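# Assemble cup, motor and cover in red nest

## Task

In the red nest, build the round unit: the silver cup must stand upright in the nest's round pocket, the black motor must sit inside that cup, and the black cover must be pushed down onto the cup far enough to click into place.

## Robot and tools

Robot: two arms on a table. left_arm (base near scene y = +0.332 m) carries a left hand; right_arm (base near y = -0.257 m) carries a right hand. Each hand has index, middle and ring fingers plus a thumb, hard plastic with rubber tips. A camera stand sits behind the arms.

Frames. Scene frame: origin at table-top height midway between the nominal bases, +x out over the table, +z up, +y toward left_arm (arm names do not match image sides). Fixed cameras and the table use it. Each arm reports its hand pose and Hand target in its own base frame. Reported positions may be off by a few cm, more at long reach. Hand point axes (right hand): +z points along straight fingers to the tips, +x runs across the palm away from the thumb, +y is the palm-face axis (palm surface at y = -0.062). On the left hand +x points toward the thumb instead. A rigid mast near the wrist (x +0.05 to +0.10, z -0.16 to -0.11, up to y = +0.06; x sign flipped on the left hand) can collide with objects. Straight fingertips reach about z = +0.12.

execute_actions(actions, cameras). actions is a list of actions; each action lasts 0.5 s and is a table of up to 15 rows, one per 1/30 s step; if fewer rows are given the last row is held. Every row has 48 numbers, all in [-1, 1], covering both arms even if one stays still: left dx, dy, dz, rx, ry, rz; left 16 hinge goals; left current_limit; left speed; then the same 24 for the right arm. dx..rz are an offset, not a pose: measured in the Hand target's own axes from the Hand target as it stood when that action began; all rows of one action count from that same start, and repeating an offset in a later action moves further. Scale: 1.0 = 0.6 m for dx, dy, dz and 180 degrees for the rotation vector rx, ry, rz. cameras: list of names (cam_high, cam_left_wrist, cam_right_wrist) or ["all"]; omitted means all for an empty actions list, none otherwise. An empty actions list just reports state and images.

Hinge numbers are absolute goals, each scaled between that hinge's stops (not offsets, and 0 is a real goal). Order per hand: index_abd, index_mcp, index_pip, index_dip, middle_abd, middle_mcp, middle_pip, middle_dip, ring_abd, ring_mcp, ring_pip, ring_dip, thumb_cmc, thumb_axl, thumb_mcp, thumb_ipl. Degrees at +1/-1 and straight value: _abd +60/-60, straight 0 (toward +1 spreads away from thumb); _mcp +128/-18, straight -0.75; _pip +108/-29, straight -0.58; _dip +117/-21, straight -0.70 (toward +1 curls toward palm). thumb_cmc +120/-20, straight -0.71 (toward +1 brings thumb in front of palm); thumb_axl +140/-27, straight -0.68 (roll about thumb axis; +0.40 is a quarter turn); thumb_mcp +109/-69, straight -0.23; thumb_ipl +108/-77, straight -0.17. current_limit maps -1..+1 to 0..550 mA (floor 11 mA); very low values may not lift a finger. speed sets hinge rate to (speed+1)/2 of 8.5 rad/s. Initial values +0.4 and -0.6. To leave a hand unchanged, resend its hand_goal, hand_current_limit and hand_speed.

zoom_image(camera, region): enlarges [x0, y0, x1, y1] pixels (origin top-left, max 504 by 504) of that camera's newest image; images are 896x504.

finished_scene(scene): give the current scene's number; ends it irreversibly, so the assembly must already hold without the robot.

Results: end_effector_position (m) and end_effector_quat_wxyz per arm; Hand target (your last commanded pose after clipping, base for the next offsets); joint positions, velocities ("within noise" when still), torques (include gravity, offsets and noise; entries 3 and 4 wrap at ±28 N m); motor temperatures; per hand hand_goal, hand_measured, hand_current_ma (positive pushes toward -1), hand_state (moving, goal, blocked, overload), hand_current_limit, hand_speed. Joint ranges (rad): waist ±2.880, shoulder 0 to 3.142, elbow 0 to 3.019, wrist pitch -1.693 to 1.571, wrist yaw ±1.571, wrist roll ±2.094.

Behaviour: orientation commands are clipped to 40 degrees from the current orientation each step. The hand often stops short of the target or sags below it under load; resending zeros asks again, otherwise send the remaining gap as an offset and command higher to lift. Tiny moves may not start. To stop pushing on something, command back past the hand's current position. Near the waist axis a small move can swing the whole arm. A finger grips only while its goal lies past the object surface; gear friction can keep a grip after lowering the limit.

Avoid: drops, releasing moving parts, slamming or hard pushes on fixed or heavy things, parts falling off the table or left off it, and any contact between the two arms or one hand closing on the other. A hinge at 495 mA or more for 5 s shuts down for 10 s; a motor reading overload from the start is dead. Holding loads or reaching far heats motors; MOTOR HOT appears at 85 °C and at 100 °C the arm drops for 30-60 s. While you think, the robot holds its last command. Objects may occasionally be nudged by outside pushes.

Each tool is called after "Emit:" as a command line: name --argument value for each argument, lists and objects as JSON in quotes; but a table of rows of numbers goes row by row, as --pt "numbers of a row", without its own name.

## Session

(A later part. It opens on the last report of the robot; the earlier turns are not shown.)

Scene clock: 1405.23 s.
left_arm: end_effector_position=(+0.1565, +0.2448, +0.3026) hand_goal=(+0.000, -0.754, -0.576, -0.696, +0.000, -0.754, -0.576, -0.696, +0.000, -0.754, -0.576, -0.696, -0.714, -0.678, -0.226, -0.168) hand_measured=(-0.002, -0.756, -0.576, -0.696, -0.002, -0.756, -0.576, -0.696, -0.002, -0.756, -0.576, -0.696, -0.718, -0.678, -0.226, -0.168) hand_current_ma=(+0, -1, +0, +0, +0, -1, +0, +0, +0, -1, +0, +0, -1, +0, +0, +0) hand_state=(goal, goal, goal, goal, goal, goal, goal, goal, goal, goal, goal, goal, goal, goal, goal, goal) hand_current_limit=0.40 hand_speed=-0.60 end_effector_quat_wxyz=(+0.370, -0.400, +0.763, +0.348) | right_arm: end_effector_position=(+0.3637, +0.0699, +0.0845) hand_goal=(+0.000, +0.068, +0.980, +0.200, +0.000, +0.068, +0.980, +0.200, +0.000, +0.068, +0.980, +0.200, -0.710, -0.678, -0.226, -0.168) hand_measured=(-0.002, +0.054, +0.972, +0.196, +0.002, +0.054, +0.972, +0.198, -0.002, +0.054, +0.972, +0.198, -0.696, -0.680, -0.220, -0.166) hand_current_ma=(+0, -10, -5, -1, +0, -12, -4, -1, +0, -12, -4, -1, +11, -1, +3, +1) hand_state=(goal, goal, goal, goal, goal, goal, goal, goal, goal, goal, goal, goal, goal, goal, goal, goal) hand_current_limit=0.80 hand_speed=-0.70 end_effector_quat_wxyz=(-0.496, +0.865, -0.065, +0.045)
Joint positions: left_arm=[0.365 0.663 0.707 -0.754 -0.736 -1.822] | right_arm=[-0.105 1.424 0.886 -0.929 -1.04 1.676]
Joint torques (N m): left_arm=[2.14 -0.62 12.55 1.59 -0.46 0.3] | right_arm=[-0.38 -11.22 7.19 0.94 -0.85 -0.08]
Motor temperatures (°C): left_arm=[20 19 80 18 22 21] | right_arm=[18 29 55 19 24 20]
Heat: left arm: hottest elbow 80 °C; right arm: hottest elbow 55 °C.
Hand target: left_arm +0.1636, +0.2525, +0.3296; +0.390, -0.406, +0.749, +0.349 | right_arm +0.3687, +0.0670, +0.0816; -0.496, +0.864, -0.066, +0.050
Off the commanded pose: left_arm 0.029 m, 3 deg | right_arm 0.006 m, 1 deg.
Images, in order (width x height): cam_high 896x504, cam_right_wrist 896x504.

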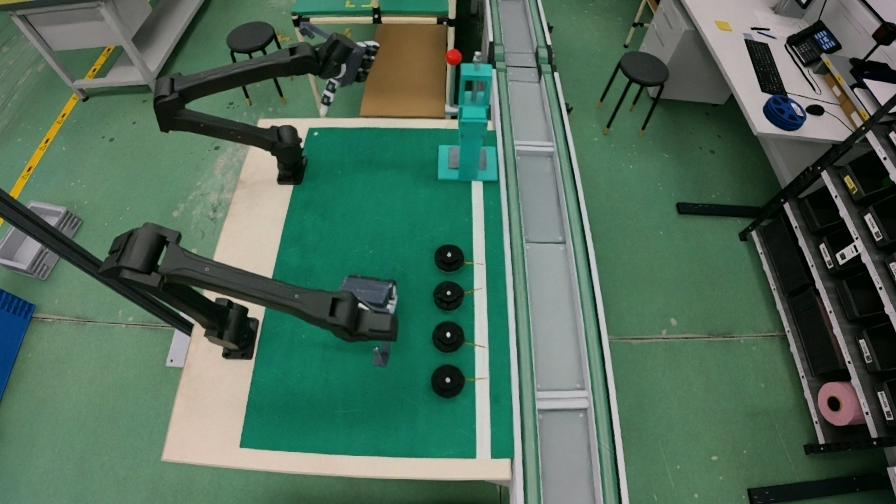

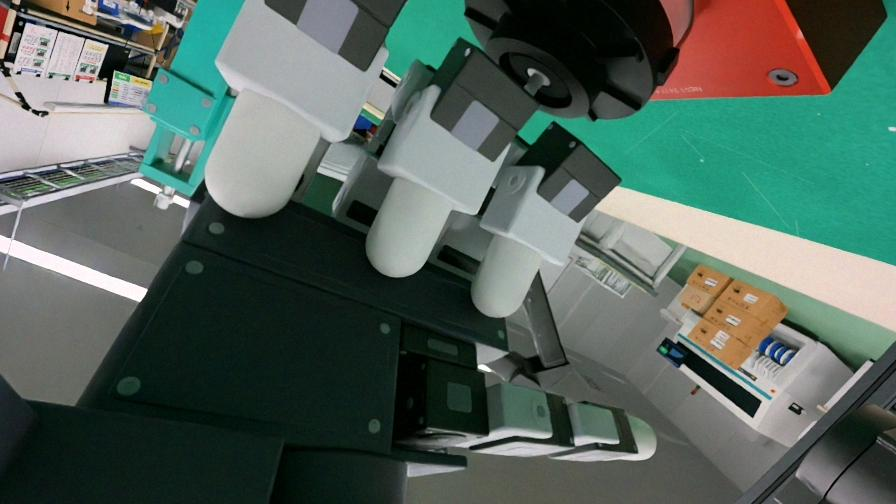

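Emit:
execute_actions --actions '[[[0,0,0,0,0,0,0,-0.754,-0.576,-0.696,0,-0.754,-0.576,-0.696,0,-0.754,-0.576,-0.696,-0.714,-0.678,-0.226,-0.168,0.4,-0.6,-0.0103,0.0182,0.0085,0,0,0,0,0.068,0.98,0.2,0,0.068,0.98,0.2,0,0.068,0.98,0.2,-0.71,-0.678,-0.226,-0.168,0.8,-0.7]],[[0,0,0,0,0,0,0,-0.754,-0.576,-0.696,0,-0.754,-0.576,-0.696,0,-0.754,-0.576,-0.696,-0.714,-0.678,-0.226,-0.168,0.4,-0.6,0,0,0,0,0,0,0,0.068,0.98,0.2,0,0.068,0.98,0.2,0,0.068,0.98,0.2,-0.71,-0.678,-0.226,-0.168,0.8,-0.7]]]' --cameras '["cam_right_wrist"]'

Emit:
zoom_image --camera "cam_right_wrist" --region '[400, 0, 750, 170]'

Scene clock: 1411.40 s.
left_arm: end_effector_position=(+0.1565, +0.2448, +0.3026) hand_goal=(+0.000, -0.754, -0.576, -0.696, +0.000, -0.754, -0.576, -0.696, +0.000, -0.754, -0.576, -0.696, -0.714, -0.678, -0.226, -0.168) hand_measured=(-0.002, -0.756, -0.576, -0.696, -0.002, -0.756, -0.576, -0.696, -0.002, -0.756, -0.576, -0.696, -0.718, -0.678, -0.226, -0.168) hand_current_ma=(+0, -1, +0, +0, +0, -1, +0, +0, +0, -1, +0, +0, -1, +0, +0, +0) hand_state=(goal, goal, goal, goal, goal, goal, goal, goal, goal, goal, goal, goal, goal, goal, goal, goal) hand_current_limit=0.40 hand_speed=-0.60 end_effector_quat_wxyz=(+0.370, -0.400, +0.763, +0.348) | right_arm: end_effector_position=(+0.3580, +0.0703, +0.0735) hand_goal=(+0.000, +0.068, +0.980, +0.200, +0.000, +0.068, +0.980, +0.200, +0.000, +0.068, +0.980, +0.200, -0.710, -0.678, -0.226, -0.168) hand_measured=(-0.002, +0.054, +0.972, +0.196, +0.002, +0.054, +0.972, +0.198, -0.002, +0.054, +0.972, +0.198, -0.696, -0.680, -0.220, -0.166) hand_current_ma=(+0, -10, -5, -1, +0, -12, -4, -1, +0, -12, -4, -1, +11, -1, +3, +1) hand_state=(goal, goal, goal, goal, goal, goal, goal, goal, goal, goal, goal, goal, goal, goal, goal, goal) hand_current_limit=0.80 hand_speed=-0.70 end_effector_quat_wxyz=(-0.496, +0.865, -0.065, +0.045)
Joint positions: left_arm=[0.365 0.663 0.707 -0.754 -0.736 -1.822] | right_arm=[-0.106 1.427 0.854 -0.895 -1.04 1.676]
Joint torques (N m): left_arm=[2.08 -0.62 12.51 1.58 -0.47 0.3] | right_arm=[-0.44 -10.7 6.98 0.9 -0.86 -0.12]
Motor temperatures (°C): left_arm=[20 19 80 18 22 21] | right_arm=[18 29 54 19 24 20]
Heat: left arm: hottest elbow 80 °C; right arm: hottest elbow 54 °C.
Hand target: left_arm +0.1636, +0.2525, +0.3296; +0.390, -0.406, +0.749, +0.349 | right_arm +0.3627, +0.0669, +0.0695; -0.496, +0.864, -0.066, +0.050
Off the commanded pose: left_arm 0.029 m, 3 deg | right_arm 0.007 m, 1 deg.
Images, in order (width x height): cam_right_wrist 896x504.

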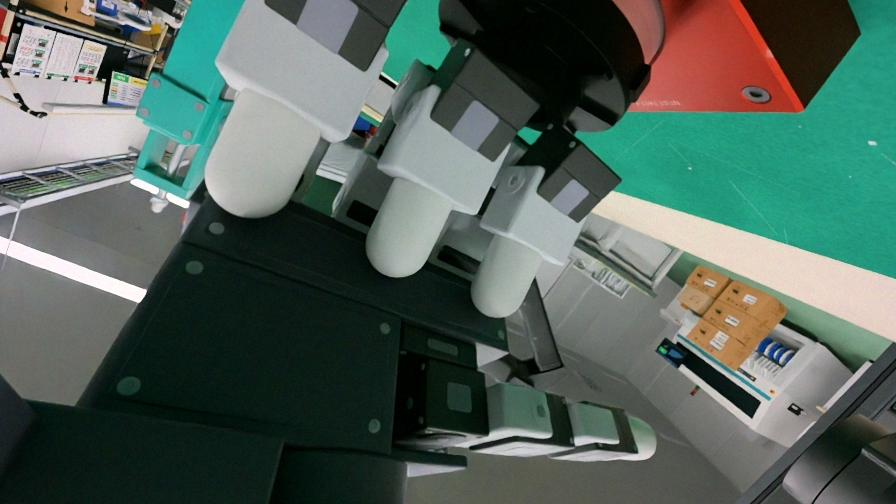

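Scaled by 1.440 from the camera's 896x504 image, which has a finer 1280x720 frame.

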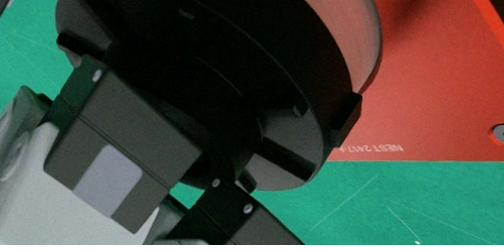

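Emit:
execute_actions --actions '[[[0,0,0,0,0,0,0,-0.754,-0.576,-0.696,0,-0.754,-0.576,-0.696,0,-0.754,-0.576,-0.696,-0.714,-0.678,-0.226,-0.168,0.4,-0.6,0.0009,0.0289,0.0167,0,0,0,0,0.068,0.98,0.2,0,0.068,0.98,0.2,0,0.068,0.98,0.2,-0.71,-0.678,-0.226,-0.168,0.8,-0.7]],[[0,0,0,0,0,0,0,-0.754,-0.576,-0.696,0,-0.754,-0.576,-0.696,0,-0.754,-0.576,-0.696,-0.714,-0.678,-0.226,-0.168,0.4,-0.6,0.0009,0.0289,0.0167,0,0,0,0,0.068,0.98,0.2,0,0.068,0.98,0.2,0,0.068,0.98,0.2,-0.71,-0.678,-0.226,-0.168,0.8,-0.7]]]' --cameras '[]'

Scene clock: 1418.27 s.
left_arm: end_effector_position=(+0.1565, +0.2448, +0.3026) hand_goal=(+0.000, -0.754, -0.576, -0.696, +0.000, -0.754, -0.576, -0.696, +0.000, -0.754, -0.576, -0.696, -0.714, -0.678, -0.226, -0.168) hand_measured=(-0.002, -0.756, -0.576, -0.696, -0.002, -0.756, -0.576, -0.696, -0.002, -0.756, -0.576, -0.696, -0.718, -0.678, -0.226, -0.168) hand_current_ma=(+0, -1, +0, +0, +0, -1, +0, +0, +0, -1, +0, +0, -1, +0, +0, +0) hand_state=(goal, goal, goal, goal, goal, goal, goal, goal, goal, goal, goal, goal, goal, goal, goal, goal) hand_current_limit=0.40 hand_speed=-0.60 end_effector_quat_wxyz=(+0.370, -0.400, +0.763, +0.348) | right_arm: end_effector_position=(+0.3614, +0.0727, +0.0670) hand_goal=(+0.000, +0.068, +0.980, +0.200, +0.000, +0.068, +0.980, +0.200, +0.000, +0.068, +0.980, +0.200, -0.710, -0.678, -0.226, -0.168) hand_measured=(+0.000, +0.082, +0.966, +0.184, -0.002, +0.066, +0.968, +0.196, -0.002, +0.054, +0.972, +0.198, -0.696, -0.680, -0.220, -0.166) hand_current_ma=(+0, +11, -11, -13, +0, +0, -8, -2, +0, -12, -4, -1, +11, -1, +3, +1) hand_state=(goal, goal, goal, goal, goal, goal, goal, goal, goal, goal, goal, goal, goal, goal, goal, goal) hand_current_limit=0.80 hand_speed=-0.70 end_effector_quat_wxyz=(-0.509, +0.856, -0.078, +0.052)
Joint positions: left_arm=[0.365 0.663 0.707 -0.754 -0.736 -1.822] | right_arm=[-0.113 1.437 0.833 -0.821 -1.067 1.727]
Joint torques (N m): left_arm=[2.02 -0.67 12.51 1.59 -0.47 0.3] | right_arm=[-0.03 -5.89 4.96 2.22 0.3 -0.62]
Motor temperatures (°C): left_arm=[20 19 80 18 22 21] | right_arm=[18 29 54 19 24 20]
Heat: left arm: hottest elbow 80 °C; right arm: hottest elbow 54 °C.
Hand target: left_arm +0.1636, +0.2525, +0.3296; +0.390, -0.406, +0.749, +0.349 | right_arm +0.3646, +0.0664, +0.0294; -0.496, +0.864, -0.066, +0.050
Off the commanded pose: left_arm 0.029 m, 3 deg | right_arm 0.038 m, 2 deg.
No camera images: "cameras" was empty.

Emit:
execute_actions --actions '[[[0,0,0,0,0,0,0,-0.754,-0.576,-0.696,0,-0.754,-0.576,-0.696,0,-0.754,-0.576,-0.696,-0.714,-0.678,-0.226,-0.168,0.4,-0.6,0.0009,0.0289,0.0167,0,0,0,0,0.068,0.98,0.2,0,0.068,0.98,0.2,0,0.068,0.98,0.2,-0.71,-0.678,-0.226,-0.168,0.8,-0.7]],[[0,0,0,0,0,0,0,-0.754,-0.576,-0.696,0,-0.754,-0.576,-0.696,0,-0.754,-0.576,-0.696,-0.714,-0.678,-0.226,-0.168,0.4,-0.6,0.0009,0.0289,0.0167,0,0,0,0,0.068,0.98,0.2,0,0.068,0.98,0.2,0,0.068,0.98,0.2,-0.71,-0.678,-0.226,-0.168,0.8,-0.7]]]' --cameras '["cam_right_wrist"]'

Scene clock: 1424.63 s.
left_arm: end_effector_position=(+0.1565, +0.2448, +0.3026) hand_goal=(+0.000, -0.754, -0.576, -0.696, +0.000, -0.754, -0.576, -0.696, +0.000, -0.754, -0.576, -0.696, -0.714, -0.678, -0.226, -0.168) hand_measured=(-0.002, -0.756, -0.576, -0.696, -0.002, -0.756, -0.576, -0.696, -0.002, -0.756, -0.576, -0.696, -0.718, -0.678, -0.226, -0.168) hand_current_ma=(+0, -1, +0, +0, +0, -1, +0, +0, +0, -1, +0, +0, -1, +0, +0, +0) hand_state=(goal, goal, goal, goal, goal, goal, goal, goal, goal, goal, goal, goal, goal, goal, goal, goal) hand_current_limit=0.40 hand_speed=-0.60 end_effector_quat_wxyz=(+0.370, -0.400, +0.763, +0.348) | right_arm: end_effector_position=(+0.3620, +0.0750, +0.0627) hand_goal=(+0.000, +0.068, +0.980, +0.200, +0.000, +0.068, +0.980, +0.200, +0.000, +0.068, +0.980, +0.200, -0.710, -0.678, -0.226, -0.168) hand_measured=(+0.002, +0.102, +0.964, +0.164, -0.002, +0.080, +0.962, +0.192, -0.002, +0.054, +0.972, +0.198, -0.696, -0.680, -0.222, -0.166) hand_current_ma=(+0, +45, -13, -46, +0, +8, -15, -5, +0, -12, -4, -1, +10, -1, +3, +1) hand_state=(goal, blocked, goal, blocked, goal, goal, goal, goal, goal, goal, goal, goal, goal, goal, goal, goal) hand_current_limit=0.80 hand_speed=-0.70 end_effector_quat_wxyz=(-0.524, +0.845, -0.096, +0.052)
Joint positions: left_arm=[0.365 0.663 0.707 -0.754 -0.736 -1.822] | right_arm=[-0.123 1.447 0.813 -0.759 -1.101 1.785]
Joint torques (N m): left_arm=[2.08 -0.67 12.51 1.61 -0.47 0.31] | right_arm=[0.67 -1.61 3.21 3.29 1.71 -1.22]
Motor temperatures (°C): left_arm=[20 19 80 18 22 21] | right_arm=[18 29 53 20 23 20]
Heat: left arm: hottest elbow 80 °C; right arm: hottest elbow 53 °C.
Hand target: left_arm +0.1636, +0.2525, +0.3296; +0.390, -0.406, +0.749, +0.349 | right_arm +0.3666, +0.0660, -0.0106; -0.496, +0.864, -0.066, +0.050
Off the commanded pose: left_arm 0.029 m, 3 deg | right_arm 0.074 m, 5 deg.
Images, in order (width x height): cam_right_wrist 896x504.

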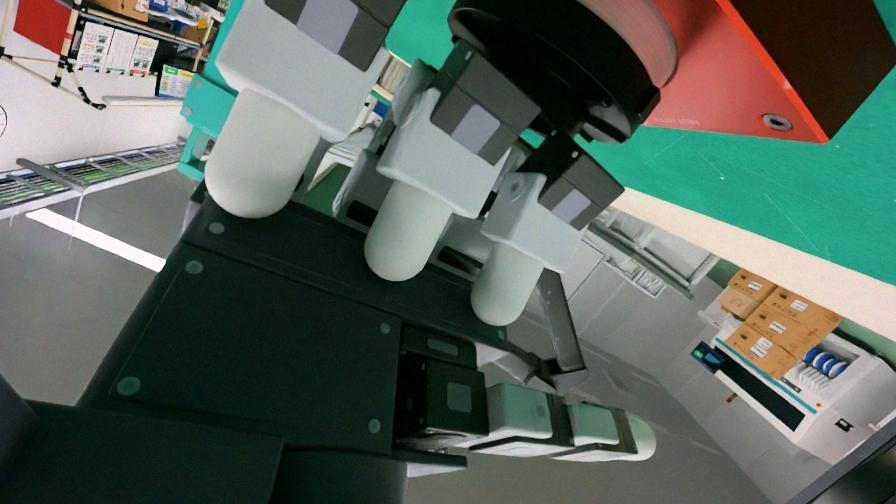

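Emit:
execute_actions --actions '[[[0,0,0,0,0,0,0,-0.754,-0.576,-0.696,0,-0.754,-0.576,-0.696,0,-0.754,-0.576,-0.696,-0.714,-0.678,-0.226,-0.168,0.4,-0.6,0.0009,0.0289,0.0167,0,0,0,0,0.068,0.98,0.2,0,0.068,0.98,0.2,0,0.068,0.98,0.2,-0.71,-0.678,-0.226,-0.168,0.8,-0.7]],[[0,0,0,0,0,0,0,-0.754,-0.576,-0.696,0,-0.754,-0.576,-0.696,0,-0.754,-0.576,-0.696,-0.714,-0.678,-0.226,-0.168,0.4,-0.6,0.0009,0.0289,0.0167,0,0,0,0,0.068,0.98,0.2,0,0.068,0.98,0.2,0,0.068,0.98,0.2,-0.71,-0.678,-0.226,-0.168,0.8,-0.7]]]' --cameras '["cam_right_wrist"]'

Scene clock: 1431.17 s.
left_arm: end_effector_position=(+0.1565, +0.2448, +0.3026) hand_goal=(+0.000, -0.754, -0.576, -0.696, +0.000, -0.754, -0.576, -0.696, +0.000, -0.754, -0.576, -0.696, -0.714, -0.678, -0.226, -0.168) hand_measured=(-0.002, -0.756, -0.576, -0.696, -0.002, -0.756, -0.576, -0.696, -0.002, -0.756, -0.576, -0.696, -0.718, -0.678, -0.226, -0.168) hand_current_ma=(+0, -1, +0, +0, +0, -1, +0, +0, +0, -1, +0, +0, -1, +0, +0, +0) hand_state=(goal, goal, goal, goal, goal, goal, goal, goal, goal, goal, goal, goal, goal, goal, goal, goal) hand_current_limit=0.40 hand_speed=-0.60 end_effector_quat_wxyz=(+0.370, -0.400, +0.763, +0.348) | right_arm: end_effector_position=(+0.3619, +0.0762, +0.0611) hand_goal=(+0.000, +0.068, +0.980, +0.200, +0.000, +0.068, +0.980, +0.200, +0.000, +0.068, +0.980, +0.200, -0.710, -0.678, -0.226, -0.168) hand_measured=(+0.002, +0.116, +0.962, +0.148, +0.000, +0.086, +0.960, +0.192, -0.002, +0.054, +0.972, +0.198, -0.696, -0.680, -0.222, -0.166) hand_current_ma=(+0, +79, -15, -82, +0, +16, -19, -5, +0, -12, -4, -1, +10, -1, +3, +1) hand_state=(goal, blocked, goal, blocked, goal, goal, blocked, goal, goal, goal, goal, goal, goal, goal, goal, goal) hand_current_limit=0.80 hand_speed=-0.70 end_effector_quat_wxyz=(-0.539, +0.833, -0.110, +0.056)
Joint positions: left_arm=[0.365 0.663 0.707 -0.754 -0.736 -1.822] | right_arm=[-0.136 1.447 0.792 -0.702 -1.134 1.833]
Joint torques (N m): left_arm=[2.08 -0.67 12.53 1.59 -0.46 0.31] | right_arm=[1.03 2.67 1.66 3.88 3.05 -1.75]
Motor temperatures (°C): left_arm=[20 19 80 18 22 21] | right_arm=[18 28 51 20 25 22]
Heat: left arm: hottest elbow 80 °C; right arm: hottest elbow 51 °C.
Hand target: left_arm +0.1636, +0.2525, +0.3296; +0.390, -0.406, +0.749, +0.349 | right_arm +0.3685, +0.0656, -0.0505; -0.496, +0.864, -0.066, +0.050
Off the commanded pose: left_arm 0.029 m, 3 deg | right_arm 0.112 m, 8 deg.
Images, in order (width x height): cam_right_wrist 896x504.

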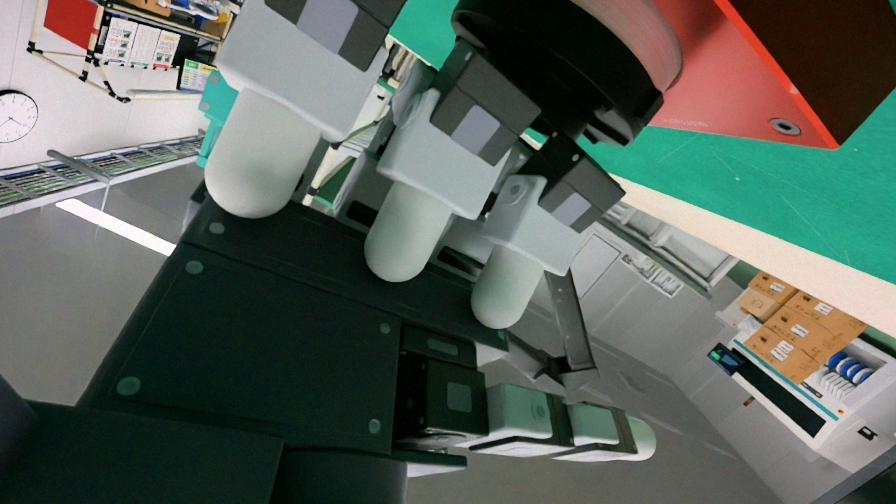

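Emit:
execute_actions --actions '[[[0,0,0,0,0,0,0,-0.754,-0.576,-0.696,0,-0.754,-0.576,-0.696,0,-0.754,-0.576,-0.696,-0.714,-0.678,-0.226,-0.168,0.4,-0.6,-0.0017,-0.0577,-0.0335,0,0,0,0,0.068,0.98,0.2,0,0.068,0.98,0.2,0,0.068,0.98,0.2,-0.71,-0.678,-0.226,-0.168,0.8,-0.7]],[[0,0,0,0,0,0,0,-0.754,-0.576,-0.696,0,-0.754,-0.576,-0.696,0,-0.754,-0.576,-0.696,-0.714,-0.678,-0.226,-0.168,0.4,-0.6,-0.0017,-0.0577,-0.0335,0,0,0,0,0.068,0.98,0.2,0,0.068,0.98,0.2,0,0.068,0.98,0.2,-0.71,-0.678,-0.226,-0.168,0.8,-0.7]],[[0,0,0,0,0,0,0,-0.754,-0.576,-0.696,0,-0.754,-0.576,-0.696,0,-0.754,-0.576,-0.696,-0.714,-0.678,-0.226,-0.168,0.4,-0.6,-0.0017,-0.0577,-0.0335,0,0,0,0,0.068,0.98,0.2,0,0.068,0.98,0.2,0,0.068,0.98,0.2,-0.71,-0.678,-0.226,-0.168,0.8,-0.7]],[[0,0,0,0,0,0,0,-0.754,-0.576,-0.696,0,-0.754,-0.576,-0.696,0,-0.754,-0.576,-0.696,-0.714,-0.678,-0.226,-0.168,0.4,-0.6,-0.0017,-0.0577,-0.0335,0,0,0,0,0.068,0.98,0.2,0,0.068,0.98,0.2,0,0.068,0.98,0.2,-0.71,-0.678,-0.226,-0.168,0.8,-0.7]]]' --cameras '["cam_right_wrist"]'

Emit:
zoom_image --camera "cam_right_wrist" --region '[400, 0, 750, 170]'

Scene clock: 1443.43 s.
left_arm: end_effector_position=(+0.1565, +0.2448, +0.3026) hand_goal=(+0.000, -0.754, -0.576, -0.696, +0.000, -0.754, -0.576, -0.696, +0.000, -0.754, -0.576, -0.696, -0.714, -0.678, -0.226, -0.168) hand_measured=(-0.002, -0.756, -0.576, -0.696, -0.002, -0.756, -0.576, -0.696, -0.002, -0.756, -0.576, -0.696, -0.718, -0.678, -0.226, -0.168) hand_current_ma=(+0, -1, +0, +0, +0, -1, +0, +0, +0, -1, +0, +0, -1, +0, +0, +0) hand_state=(goal, goal, goal, goal, goal, goal, goal, goal, goal, goal, goal, goal, goal, goal, goal, goal) hand_current_limit=0.40 hand_speed=-0.60 end_effector_quat_wxyz=(+0.370, -0.400, +0.763, +0.348) | right_arm: end_effector_position=(+0.3452, +0.0673, +0.0937) hand_goal=(+0.000, +0.068, +0.980, +0.200, +0.000, +0.068, +0.980, +0.200, +0.000, +0.068, +0.980, +0.200, -0.710, -0.678, -0.226, -0.168) hand_measured=(+0.006, +0.066, +0.970, +0.184, +0.006, +0.066, +0.964, +0.192, -0.002, +0.054, +0.972, +0.198, -0.698, -0.680, -0.222, -0.166) hand_current_ma=(+2, -1, -6, -13, +3, -1, -11, -3, +0, -12, -4, -1, +8, -1, +3, +1) hand_state=(goal, goal, goal, goal, goal, goal, goal, goal, goal, goal, goal, goal, goal, goal, goal, goal) hand_current_limit=0.80 hand_speed=-0.70 end_effector_quat_wxyz=(-0.496, +0.864, -0.080, +0.034)
Joint positions: left_arm=[0.365 0.663 0.707 -0.754 -0.736 -1.822] | right_arm=[-0.119 1.381 0.869 -0.987 -1.04 1.678]
Joint torques (N m): left_arm=[2.08 -0.67 12.52 1.59 -0.46 0.31] | right_arm=[0.79 -11.93 10.11 -0.06 -0.87 -0.13]
Motor temperatures (°C): left_arm=[20 19 80 18 22 21] | right_arm=[18 28 49 20 30 24]
Heat: left arm: hottest elbow 80 °C; right arm: hottest elbow 49 °C.
Hand target: left_arm +0.1636, +0.2525, +0.3296; +0.390, -0.406, +0.749, +0.349 | right_arm +0.3610, +0.0670, +0.1094; -0.496, +0.864, -0.066, +0.050
Off the commanded pose: left_arm 0.029 m, 3 deg | right_arm 0.022 m, 3 deg.
Images, in order (width x height): cam_right_wrist 896x504.

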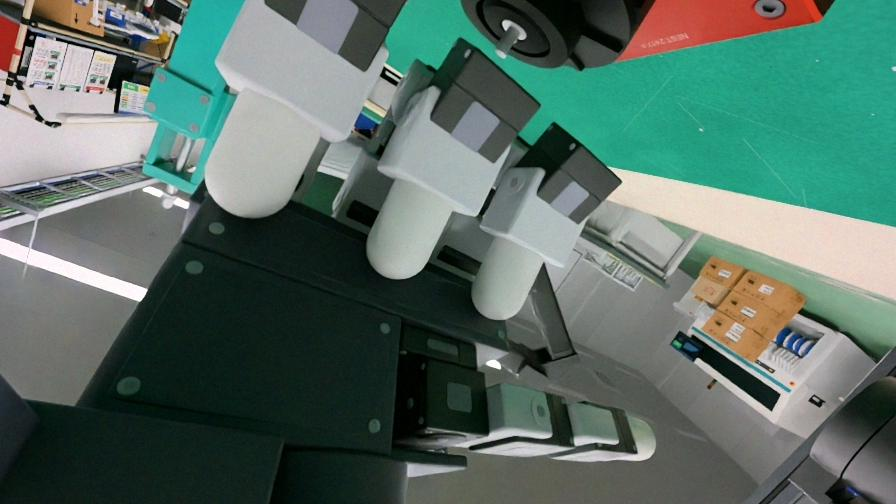

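Scaled by 1.440 from the camera's 896x504 image, which has a finer 1280x720 frame.

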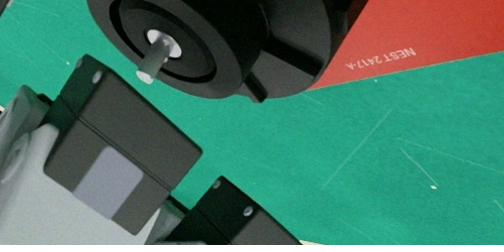

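Emit:
zoom_image --camera "cam_right_wrist" --region '[440, 0, 680, 100]'

Scaled by 2.100 from the camera's 896x504 image, which has a finer 1280x720 frame.

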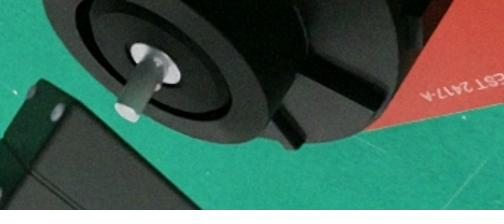

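Emit:
execute_actions --actions '[[[0,0,0,0,0,0,0,-0.754,-0.576,-0.696,0,-0.754,-0.576,-0.696,0,-0.754,-0.576,-0.696,-0.714,-0.678,-0.226,-0.168,0.4,-0.6,0.0,0.0577,0.0335,0,0,0,0,0.068,0.98,0.2,0,0.068,0.98,0.2,0,0.068,0.98,0.2,-0.71,-0.678,-0.226,-0.168,0.8,-0.7]],[[0,0,0,0,0,0,0,-0.754,-0.576,-0.696,0,-0.754,-0.576,-0.696,0,-0.754,-0.576,-0.696,-0.714,-0.678,-0.226,-0.168,0.4,-0.6,0.0,0.0115,0.0067,0,0,0,0,0.068,0.98,0.2,0,0.068,0.98,0.2,0,0.068,0.98,0.2,-0.71,-0.678,-0.226,-0.168,0.8,-0.7]],[[0,0,0,0,0,0,0,-0.754,-0.576,-0.696,0,-0.754,-0.576,-0.696,0,-0.754,-0.576,-0.696,-0.714,-0.678,-0.226,-0.168,0.4,-0.6,0,0,0,0,0,0,0,0.068,0.98,0.2,0,0.068,0.98,0.2,0,0.068,0.98,0.2,-0.71,-0.678,-0.226,-0.168,0.8,-0.7]]]' --cameras '["cam_right_wrist"]'

Scene clock: 1454.97 s.
left_arm: end_effector_position=(+0.1565, +0.2448, +0.3026) hand_goal=(+0.000, -0.754, -0.576, -0.696, +0.000, -0.754, -0.576, -0.696, +0.000, -0.754, -0.576, -0.696, -0.714, -0.678, -0.226, -0.168) hand_measured=(-0.002, -0.756, -0.576, -0.696, -0.002, -0.756, -0.576, -0.696, -0.002, -0.756, -0.576, -0.696, -0.718, -0.678, -0.226, -0.168) hand_current_ma=(+0, -1, +0, +0, +0, -1, +0, +0, +0, -1, +0, +0, -1, +0, +0, +0) hand_state=(goal, goal, goal, goal, goal, goal, goal, goal, goal, goal, goal, goal, goal, goal, goal, goal) hand_current_limit=0.40 hand_speed=-0.60 end_effector_quat_wxyz=(+0.370, -0.400, +0.763, +0.348) | right_arm: end_effector_position=(+0.3588, +0.0656, +0.0657) hand_goal=(+0.000, +0.068, +0.980, +0.200, +0.000, +0.068, +0.980, +0.200, +0.000, +0.068, +0.980, +0.200, -0.710, -0.678, -0.226, -0.168) hand_measured=(+0.006, +0.066, +0.970, +0.184, +0.006, +0.066, +0.964, +0.192, -0.002, +0.054, +0.972, +0.198, -0.698, -0.680, -0.222, -0.166) hand_current_ma=(+2, -1, -6, -12, +3, -1, -11, -3, +0, -12, -4, -1, +8, -1, +3, +1) hand_state=(goal, goal, goal, goal, goal, goal, goal, goal, goal, goal, goal, goal, goal, goal, goal, goal) hand_current_limit=0.80 hand_speed=-0.70 end_effector_quat_wxyz=(-0.496, +0.864, -0.070, +0.049)
Joint positions: left_arm=[0.365 0.663 0.707 -0.754 -0.736 -1.822] | right_arm=[-0.119 1.439 0.843 -0.871 -1.04 1.672]
Joint torques (N m): left_arm=[2.02 -0.62 12.52 1.57 -0.46 0.31] | right_arm=[0.67 -10.87 6.82 0.9 -0.88 -0.1]
Motor temperatures (°C): left_arm=[20 19 80 18 22 21] | right_arm=[18 28 49 20 27 23]
Heat: left arm: hottest elbow 80 °C; right arm: hottest elbow 49 °C.
Hand target: left_arm +0.1636, +0.2525, +0.3296; +0.390, -0.406, +0.749, +0.349 | right_arm +0.3620, +0.0668, +0.0614; -0.496, +0.864, -0.066, +0.050
Off the commanded pose: left_arm 0.029 m, 3 deg | right_arm 0.005 m, 0 deg.
Images, in order (width x height): cam_right_wrist 896x504.

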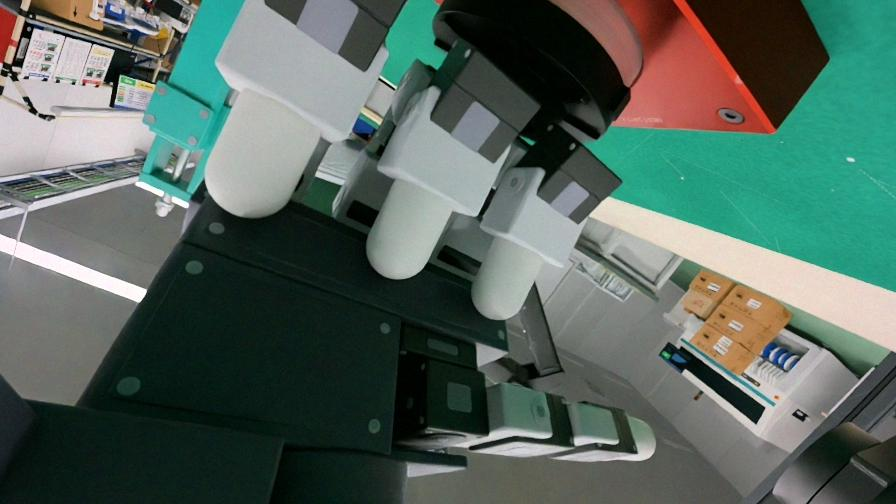

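Emit:
execute_actions --actions '[[[0,0,0,0,0,0,0,-0.754,-0.576,-0.696,0,-0.754,-0.576,-0.696,0,-0.754,-0.576,-0.696,-0.714,-0.678,-0.226,-0.168,0.4,-0.6,-0.004,0.0231,0.0134,0,0,0,0,0.068,0.98,0.2,0,0.068,0.98,0.2,0,0.068,0.98,0.2,-0.71,-0.678,-0.226,-0.168,0.8,-0.7]],[[0,0,0,0,0,0,0,-0.754,-0.576,-0.696,0,-0.754,-0.576,-0.696,0,-0.754,-0.576,-0.696,-0.714,-0.678,-0.226,-0.168,0.4,-0.6,0.0009,0.0289,0.0167,0,0,0,0,0.068,0.98,0.2,0,0.068,0.98,0.2,0,0.068,0.98,0.2,-0.71,-0.678,-0.226,-0.168,0.8,-0.7]],[[0,0,0,0,0,0,0,-0.754,-0.576,-0.696,0,-0.754,-0.576,-0.696,0,-0.754,-0.576,-0.696,-0.714,-0.678,-0.226,-0.168,0.4,-0.6,0.0009,0.0289,0.0167,0,0,0,0,0.068,0.98,0.2,0,0.068,0.98,0.2,0,0.068,0.98,0.2,-0.71,-0.678,-0.226,-0.168,0.8,-0.7]],[[0,0,0,0,0,0,0,-0.754,-0.576,-0.696,0,-0.754,-0.576,-0.696,0,-0.754,-0.576,-0.696,-0.714,-0.678,-0.226,-0.168,0.4,-0.6,0.0009,0.0289,0.0167,0,0,0,0,0.068,0.98,0.2,0,0.068,0.98,0.2,0,0.068,0.98,0.2,-0.71,-0.678,-0.226,-0.168,0.8,-0.7]],[[0,0,0,0,0,0,0,-0.754,-0.576,-0.696,0,-0.754,-0.576,-0.696,0,-0.754,-0.576,-0.696,-0.714,-0.678,-0.226,-0.168,0.4,-0.6,0.0009,0.0289,0.0167,0,0,0,0,0.068,0.98,0.2,0,0.068,0.98,0.2,0,0.068,0.98,0.2,-0.71,-0.678,-0.226,-0.168,0.8,-0.7]]]' --cameras '[]'

Scene clock: 1465.23 s.
left_arm: end_effector_position=(+0.1565, +0.2448, +0.3026) hand_goal=(+0.000, -0.754, -0.576, -0.696, +0.000, -0.754, -0.576, -0.696, +0.000, -0.754, -0.576, -0.696, -0.714, -0.678, -0.226, -0.168) hand_measured=(-0.002, -0.756, -0.576, -0.696, -0.002, -0.756, -0.576, -0.696, -0.002, -0.756, -0.576, -0.696, -0.718, -0.678, -0.226, -0.168) hand_current_ma=(+0, -1, +0, +0, +0, -1, +0, +0, +0, -1, +0, +0, -1, +0, +0, +0) hand_state=(goal, goal, goal, goal, goal, goal, goal, goal, goal, goal, goal, goal, goal, goal, goal, goal) hand_current_limit=0.40 hand_speed=-0.60 end_effector_quat_wxyz=(+0.370, -0.400, +0.763, +0.348) | right_arm: end_effector_position=(+0.3611, +0.0734, +0.0552) hand_goal=(+0.000, +0.068, +0.980, +0.200, +0.000, +0.068, +0.980, +0.200, +0.000, +0.068, +0.980, +0.200, -0.710, -0.678, -0.226, -0.168) hand_measured=(-0.004, +0.118, +0.936, +0.190, -0.002, +0.068, +0.964, +0.194, -0.002, +0.054, +0.972, +0.198, -0.698, -0.680, -0.222, -0.166) hand_current_ma=(-1, +84, -62, -7, -1, +0, -11, -3, +0, -12, -4, -1, +8, -1, +3, +1) hand_state=(goal, blocked, blocked, goal, goal, goal, goal, goal, goal, goal, goal, goal, goal, goal, goal, goal) hand_current_limit=0.80 hand_speed=-0.70 end_effector_quat_wxyz=(-0.537, +0.836, -0.098, +0.059)
Joint positions: left_arm=[0.365 0.663 0.707 -0.754 -0.736 -1.822] | right_arm=[-0.142 1.458 0.789 -0.717 -1.133 1.78]
Joint torques (N m): left_arm=[2.08 -0.62 12.53 1.59 -0.47 0.31] | right_arm=[1.61 0.38 2.63 3.48 2.99 -1.32]
Motor temperatures (°C): left_arm=[20 19 81 18 22 21] | right_arm=[18 28 50 20 27 22]
Heat: left arm: hottest elbow 81 °C; right arm: hottest elbow 50 °C.
Hand target: left_arm +0.1636, +0.2525, +0.3296; +0.390, -0.406, +0.749, +0.349 | right_arm +0.3638, +0.0661, -0.0347; -0.496, +0.864, -0.066, +0.050
Off the commanded pose: left_arm 0.029 m, 3 deg | right_arm 0.090 m, 7 deg.
No camera images: "cameras" was empty.

Emit:
execute_actions --actions '[[[0,0,0,0,0,0,0,-0.754,-0.576,-0.696,0,-0.754,-0.576,-0.696,0,-0.754,-0.576,-0.696,-0.714,-0.678,-0.226,-0.168,0.4,-0.6,-0.0017,-0.0577,-0.0335,0,0,0,0,0.068,0.98,0.2,0,0.068,0.98,0.2,0,0.068,0.98,0.2,-0.71,-0.678,-0.226,-0.168,0.8,-0.7]],[[0,0,0,0,0,0,0,-0.754,-0.576,-0.696,0,-0.754,-0.576,-0.696,0,-0.754,-0.576,-0.696,-0.714,-0.678,-0.226,-0.168,0.4,-0.6,-0.0017,-0.0577,-0.0335,0,0,0,0,0.068,0.98,0.2,0,0.068,0.98,0.2,0,0.068,0.98,0.2,-0.71,-0.678,-0.226,-0.168,0.8,-0.7]],[[0,0,0,0,0,0,0,-0.754,-0.576,-0.696,0,-0.754,-0.576,-0.696,0,-0.754,-0.576,-0.696,-0.714,-0.678,-0.226,-0.168,0.4,-0.6,-0.0017,-0.0577,-0.0335,0,0,0,0,0.068,0.98,0.2,0,0.068,0.98,0.2,0,0.068,0.98,0.2,-0.71,-0.678,-0.226,-0.168,0.8,-0.7]],[[0,0,0,0,0,0,0,-0.754,-0.576,-0.696,0,-0.754,-0.576,-0.696,0,-0.754,-0.576,-0.696,-0.714,-0.678,-0.226,-0.168,0.4,-0.6,-0.0017,-0.0577,-0.0335,0,0,0,0,0.068,0.98,0.2,0,0.068,0.98,0.2,0,0.068,0.98,0.2,-0.71,-0.678,-0.226,-0.168,0.8,-0.7]]]' --cameras '["cam_right_wrist"]'

Emit:
zoom_image --camera "cam_right_wrist" --region '[440, 0, 680, 100]'

Scene clock: 1474.57 s.
left_arm: end_effector_position=(+0.1565, +0.2448, +0.3026) hand_goal=(+0.000, -0.754, -0.576, -0.696, +0.000, -0.754, -0.576, -0.696, +0.000, -0.754, -0.576, -0.696, -0.714, -0.678, -0.226, -0.168) hand_measured=(-0.002, -0.756, -0.576, -0.696, -0.002, -0.756, -0.576, -0.696, -0.002, -0.756, -0.576, -0.696, -0.718, -0.678, -0.226, -0.168) hand_current_ma=(+0, -1, +0, +0, +0, -1, +0, +0, +0, -1, +0, +0, -1, +0, +0, +0) hand_state=(goal, goal, goal, goal, goal, goal, goal, goal, goal, goal, goal, goal, goal, goal, goal, goal) hand_current_limit=0.40 hand_speed=-0.60 end_effector_quat_wxyz=(+0.370, -0.400, +0.763, +0.348) | right_arm: end_effector_position=(+0.3426, +0.0664, +0.1103) hand_goal=(+0.000, +0.068, +0.980, +0.200, +0.000, +0.068, +0.980, +0.200, +0.000, +0.068, +0.980, +0.200, -0.710, -0.678, -0.226, -0.168) hand_measured=(+0.004, +0.060, +0.966, +0.196, +0.008, +0.060, +0.968, +0.196, -0.002, +0.054, +0.972, +0.198, -0.698, -0.680, -0.222, -0.166) hand_current_ma=(+1, -5, -9, -1, +3, -5, -9, -1, +0, -12, -4, -1, +7, -1, +2, +1) hand_state=(goal, goal, goal, goal, goal, goal, goal, goal, goal, goal, goal, goal, goal, goal, goal, goal) hand_current_limit=0.80 hand_speed=-0.70 end_effector_quat_wxyz=(-0.496, +0.864, -0.077, +0.038)
Joint positions: left_arm=[0.365 0.663 0.707 -0.754 -0.736 -1.822] | right_arm=[-0.122 1.345 0.884 -1.034 -1.039 1.671]
Joint torques (N m): left_arm=[2.08 -0.62 12.53 1.58 -0.46 0.31] | right_arm=[1.08 -11.16 10.29 -0.09 -0.9 -0.06]
Motor temperatures (°C): left_arm=[20 19 81 18 22 21] | right_arm=[18 28 49 20 30 23]
Heat: left arm: hottest elbow 81 °C; right arm: hottest elbow 49 °C.
Hand target: left_arm +0.1636, +0.2525, +0.3296; +0.390, -0.406, +0.749, +0.349 | right_arm +0.3564, +0.0676, +0.1253; -0.496, +0.864, -0.065, +0.050
Off the commanded pose: left_arm 0.029 m, 3 deg | right_arm 0.020 m, 2 deg.
Images, in order (width x height): cam_right_wrist 896x504.

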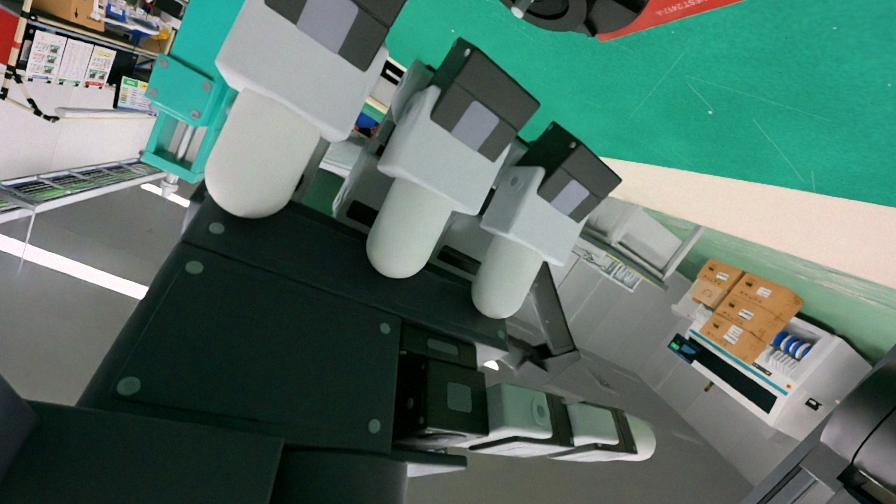

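Scaled by 2.100 from the camera's 896x504 image, which has a finer 1280x720 frame.

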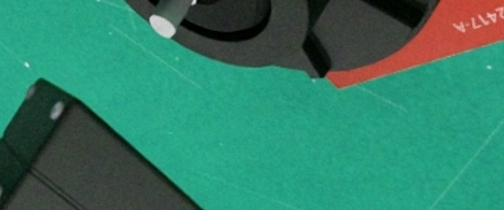

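Emit:
execute_actions --actions '[]' --cameras '["cam_high"]'

Scene clock: 1477.57 s.
left_arm: end_effector_position=(+0.1565, +0.2448, +0.3026) hand_goal=(+0.000, -0.754, -0.576, -0.696, +0.000, -0.754, -0.576, -0.696, +0.000, -0.754, -0.576, -0.696, -0.714, -0.678, -0.226, -0.168) hand_measured=(-0.002, -0.756, -0.576, -0.696, -0.002, -0.756, -0.576, -0.696, -0.002, -0.756, -0.576, -0.696, -0.718, -0.678, -0.226, -0.168) hand_current_ma=(+0, -1, +0, +0, +0, -1, +0, +0, +0, -1, +0, +0, -1, +0, +0, +0) hand_state=(goal, goal, goal, goal, goal, goal, goal, goal, goal, goal, goal, goal, goal, goal, goal, goal) hand_current_limit=0.40 hand_speed=-0.60 end_effector_quat_wxyz=(+0.370, -0.400, +0.763, +0.348) | right_arm: end_effector_position=(+0.3426, +0.0664, +0.1103) hand_goal=(+0.000, +0.068, +0.980, +0.200, +0.000, +0.068, +0.980, +0.200, +0.000, +0.068, +0.980, +0.200, -0.710, -0.678, -0.226, -0.168) hand_measured=(+0.004, +0.060, +0.966, +0.196, +0.008, +0.060, +0.968, +0.196, -0.002, +0.054, +0.972, +0.198, -0.698, -0.680, -0.222, -0.166) hand_current_ma=(+1, -5, -9, -1, +3, -5, -9, -1, +0, -12, -4, -1, +7, -1, +2, +1) hand_state=(goal, goal, goal, goal, goal, goal, goal, goal, goal, goal, goal, goal, goal, goal, goal, goal) hand_current_limit=0.80 hand_speed=-0.70 end_effector_quat_wxyz=(-0.496, +0.864, -0.077, +0.038)
Joint positions: left_arm=[0.365 0.663 0.707 -0.754 -0.736 -1.822] | right_arm=[-0.122 1.345 0.884 -1.034 -1.039 1.671]
Joint velocities: within noise
Joint torques (N m): left_arm=[2.02 -0.67 12.52 1.58 -0.47 0.3] | right_arm=[0.97 -11.22 10.25 -0.1 -0.9 -0.07]
Motor temperatures (°C): left_arm=[20 19 81 18 22 21] | right_arm=[18 28 49 20 30 23]
Heat: left arm: hottest elbow 81 °C; right arm: hottest elbow 49 °C.
Hand target: left_arm +0.1636, +0.2525, +0.3296; +0.390, -0.406, +0.749, +0.349 | right_arm +0.3564, +0.0676, +0.1253; -0.496, +0.864, -0.065, +0.050
Off the commanded pose: left_arm 0.029 m, 3 deg | right_arm 0.020 m, 2 deg.
Images, in order (width x height): cam_high 896x504.

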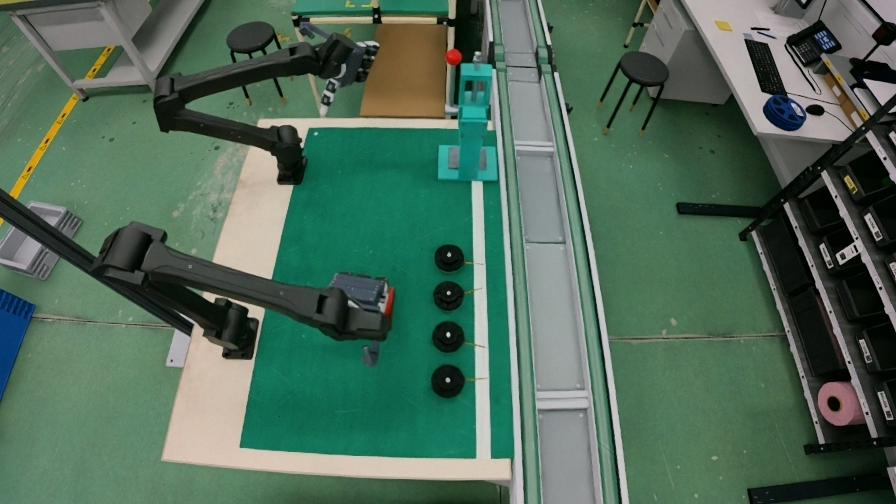

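Emit:
finished_scene --scene 2

The scene is finished: the task was done.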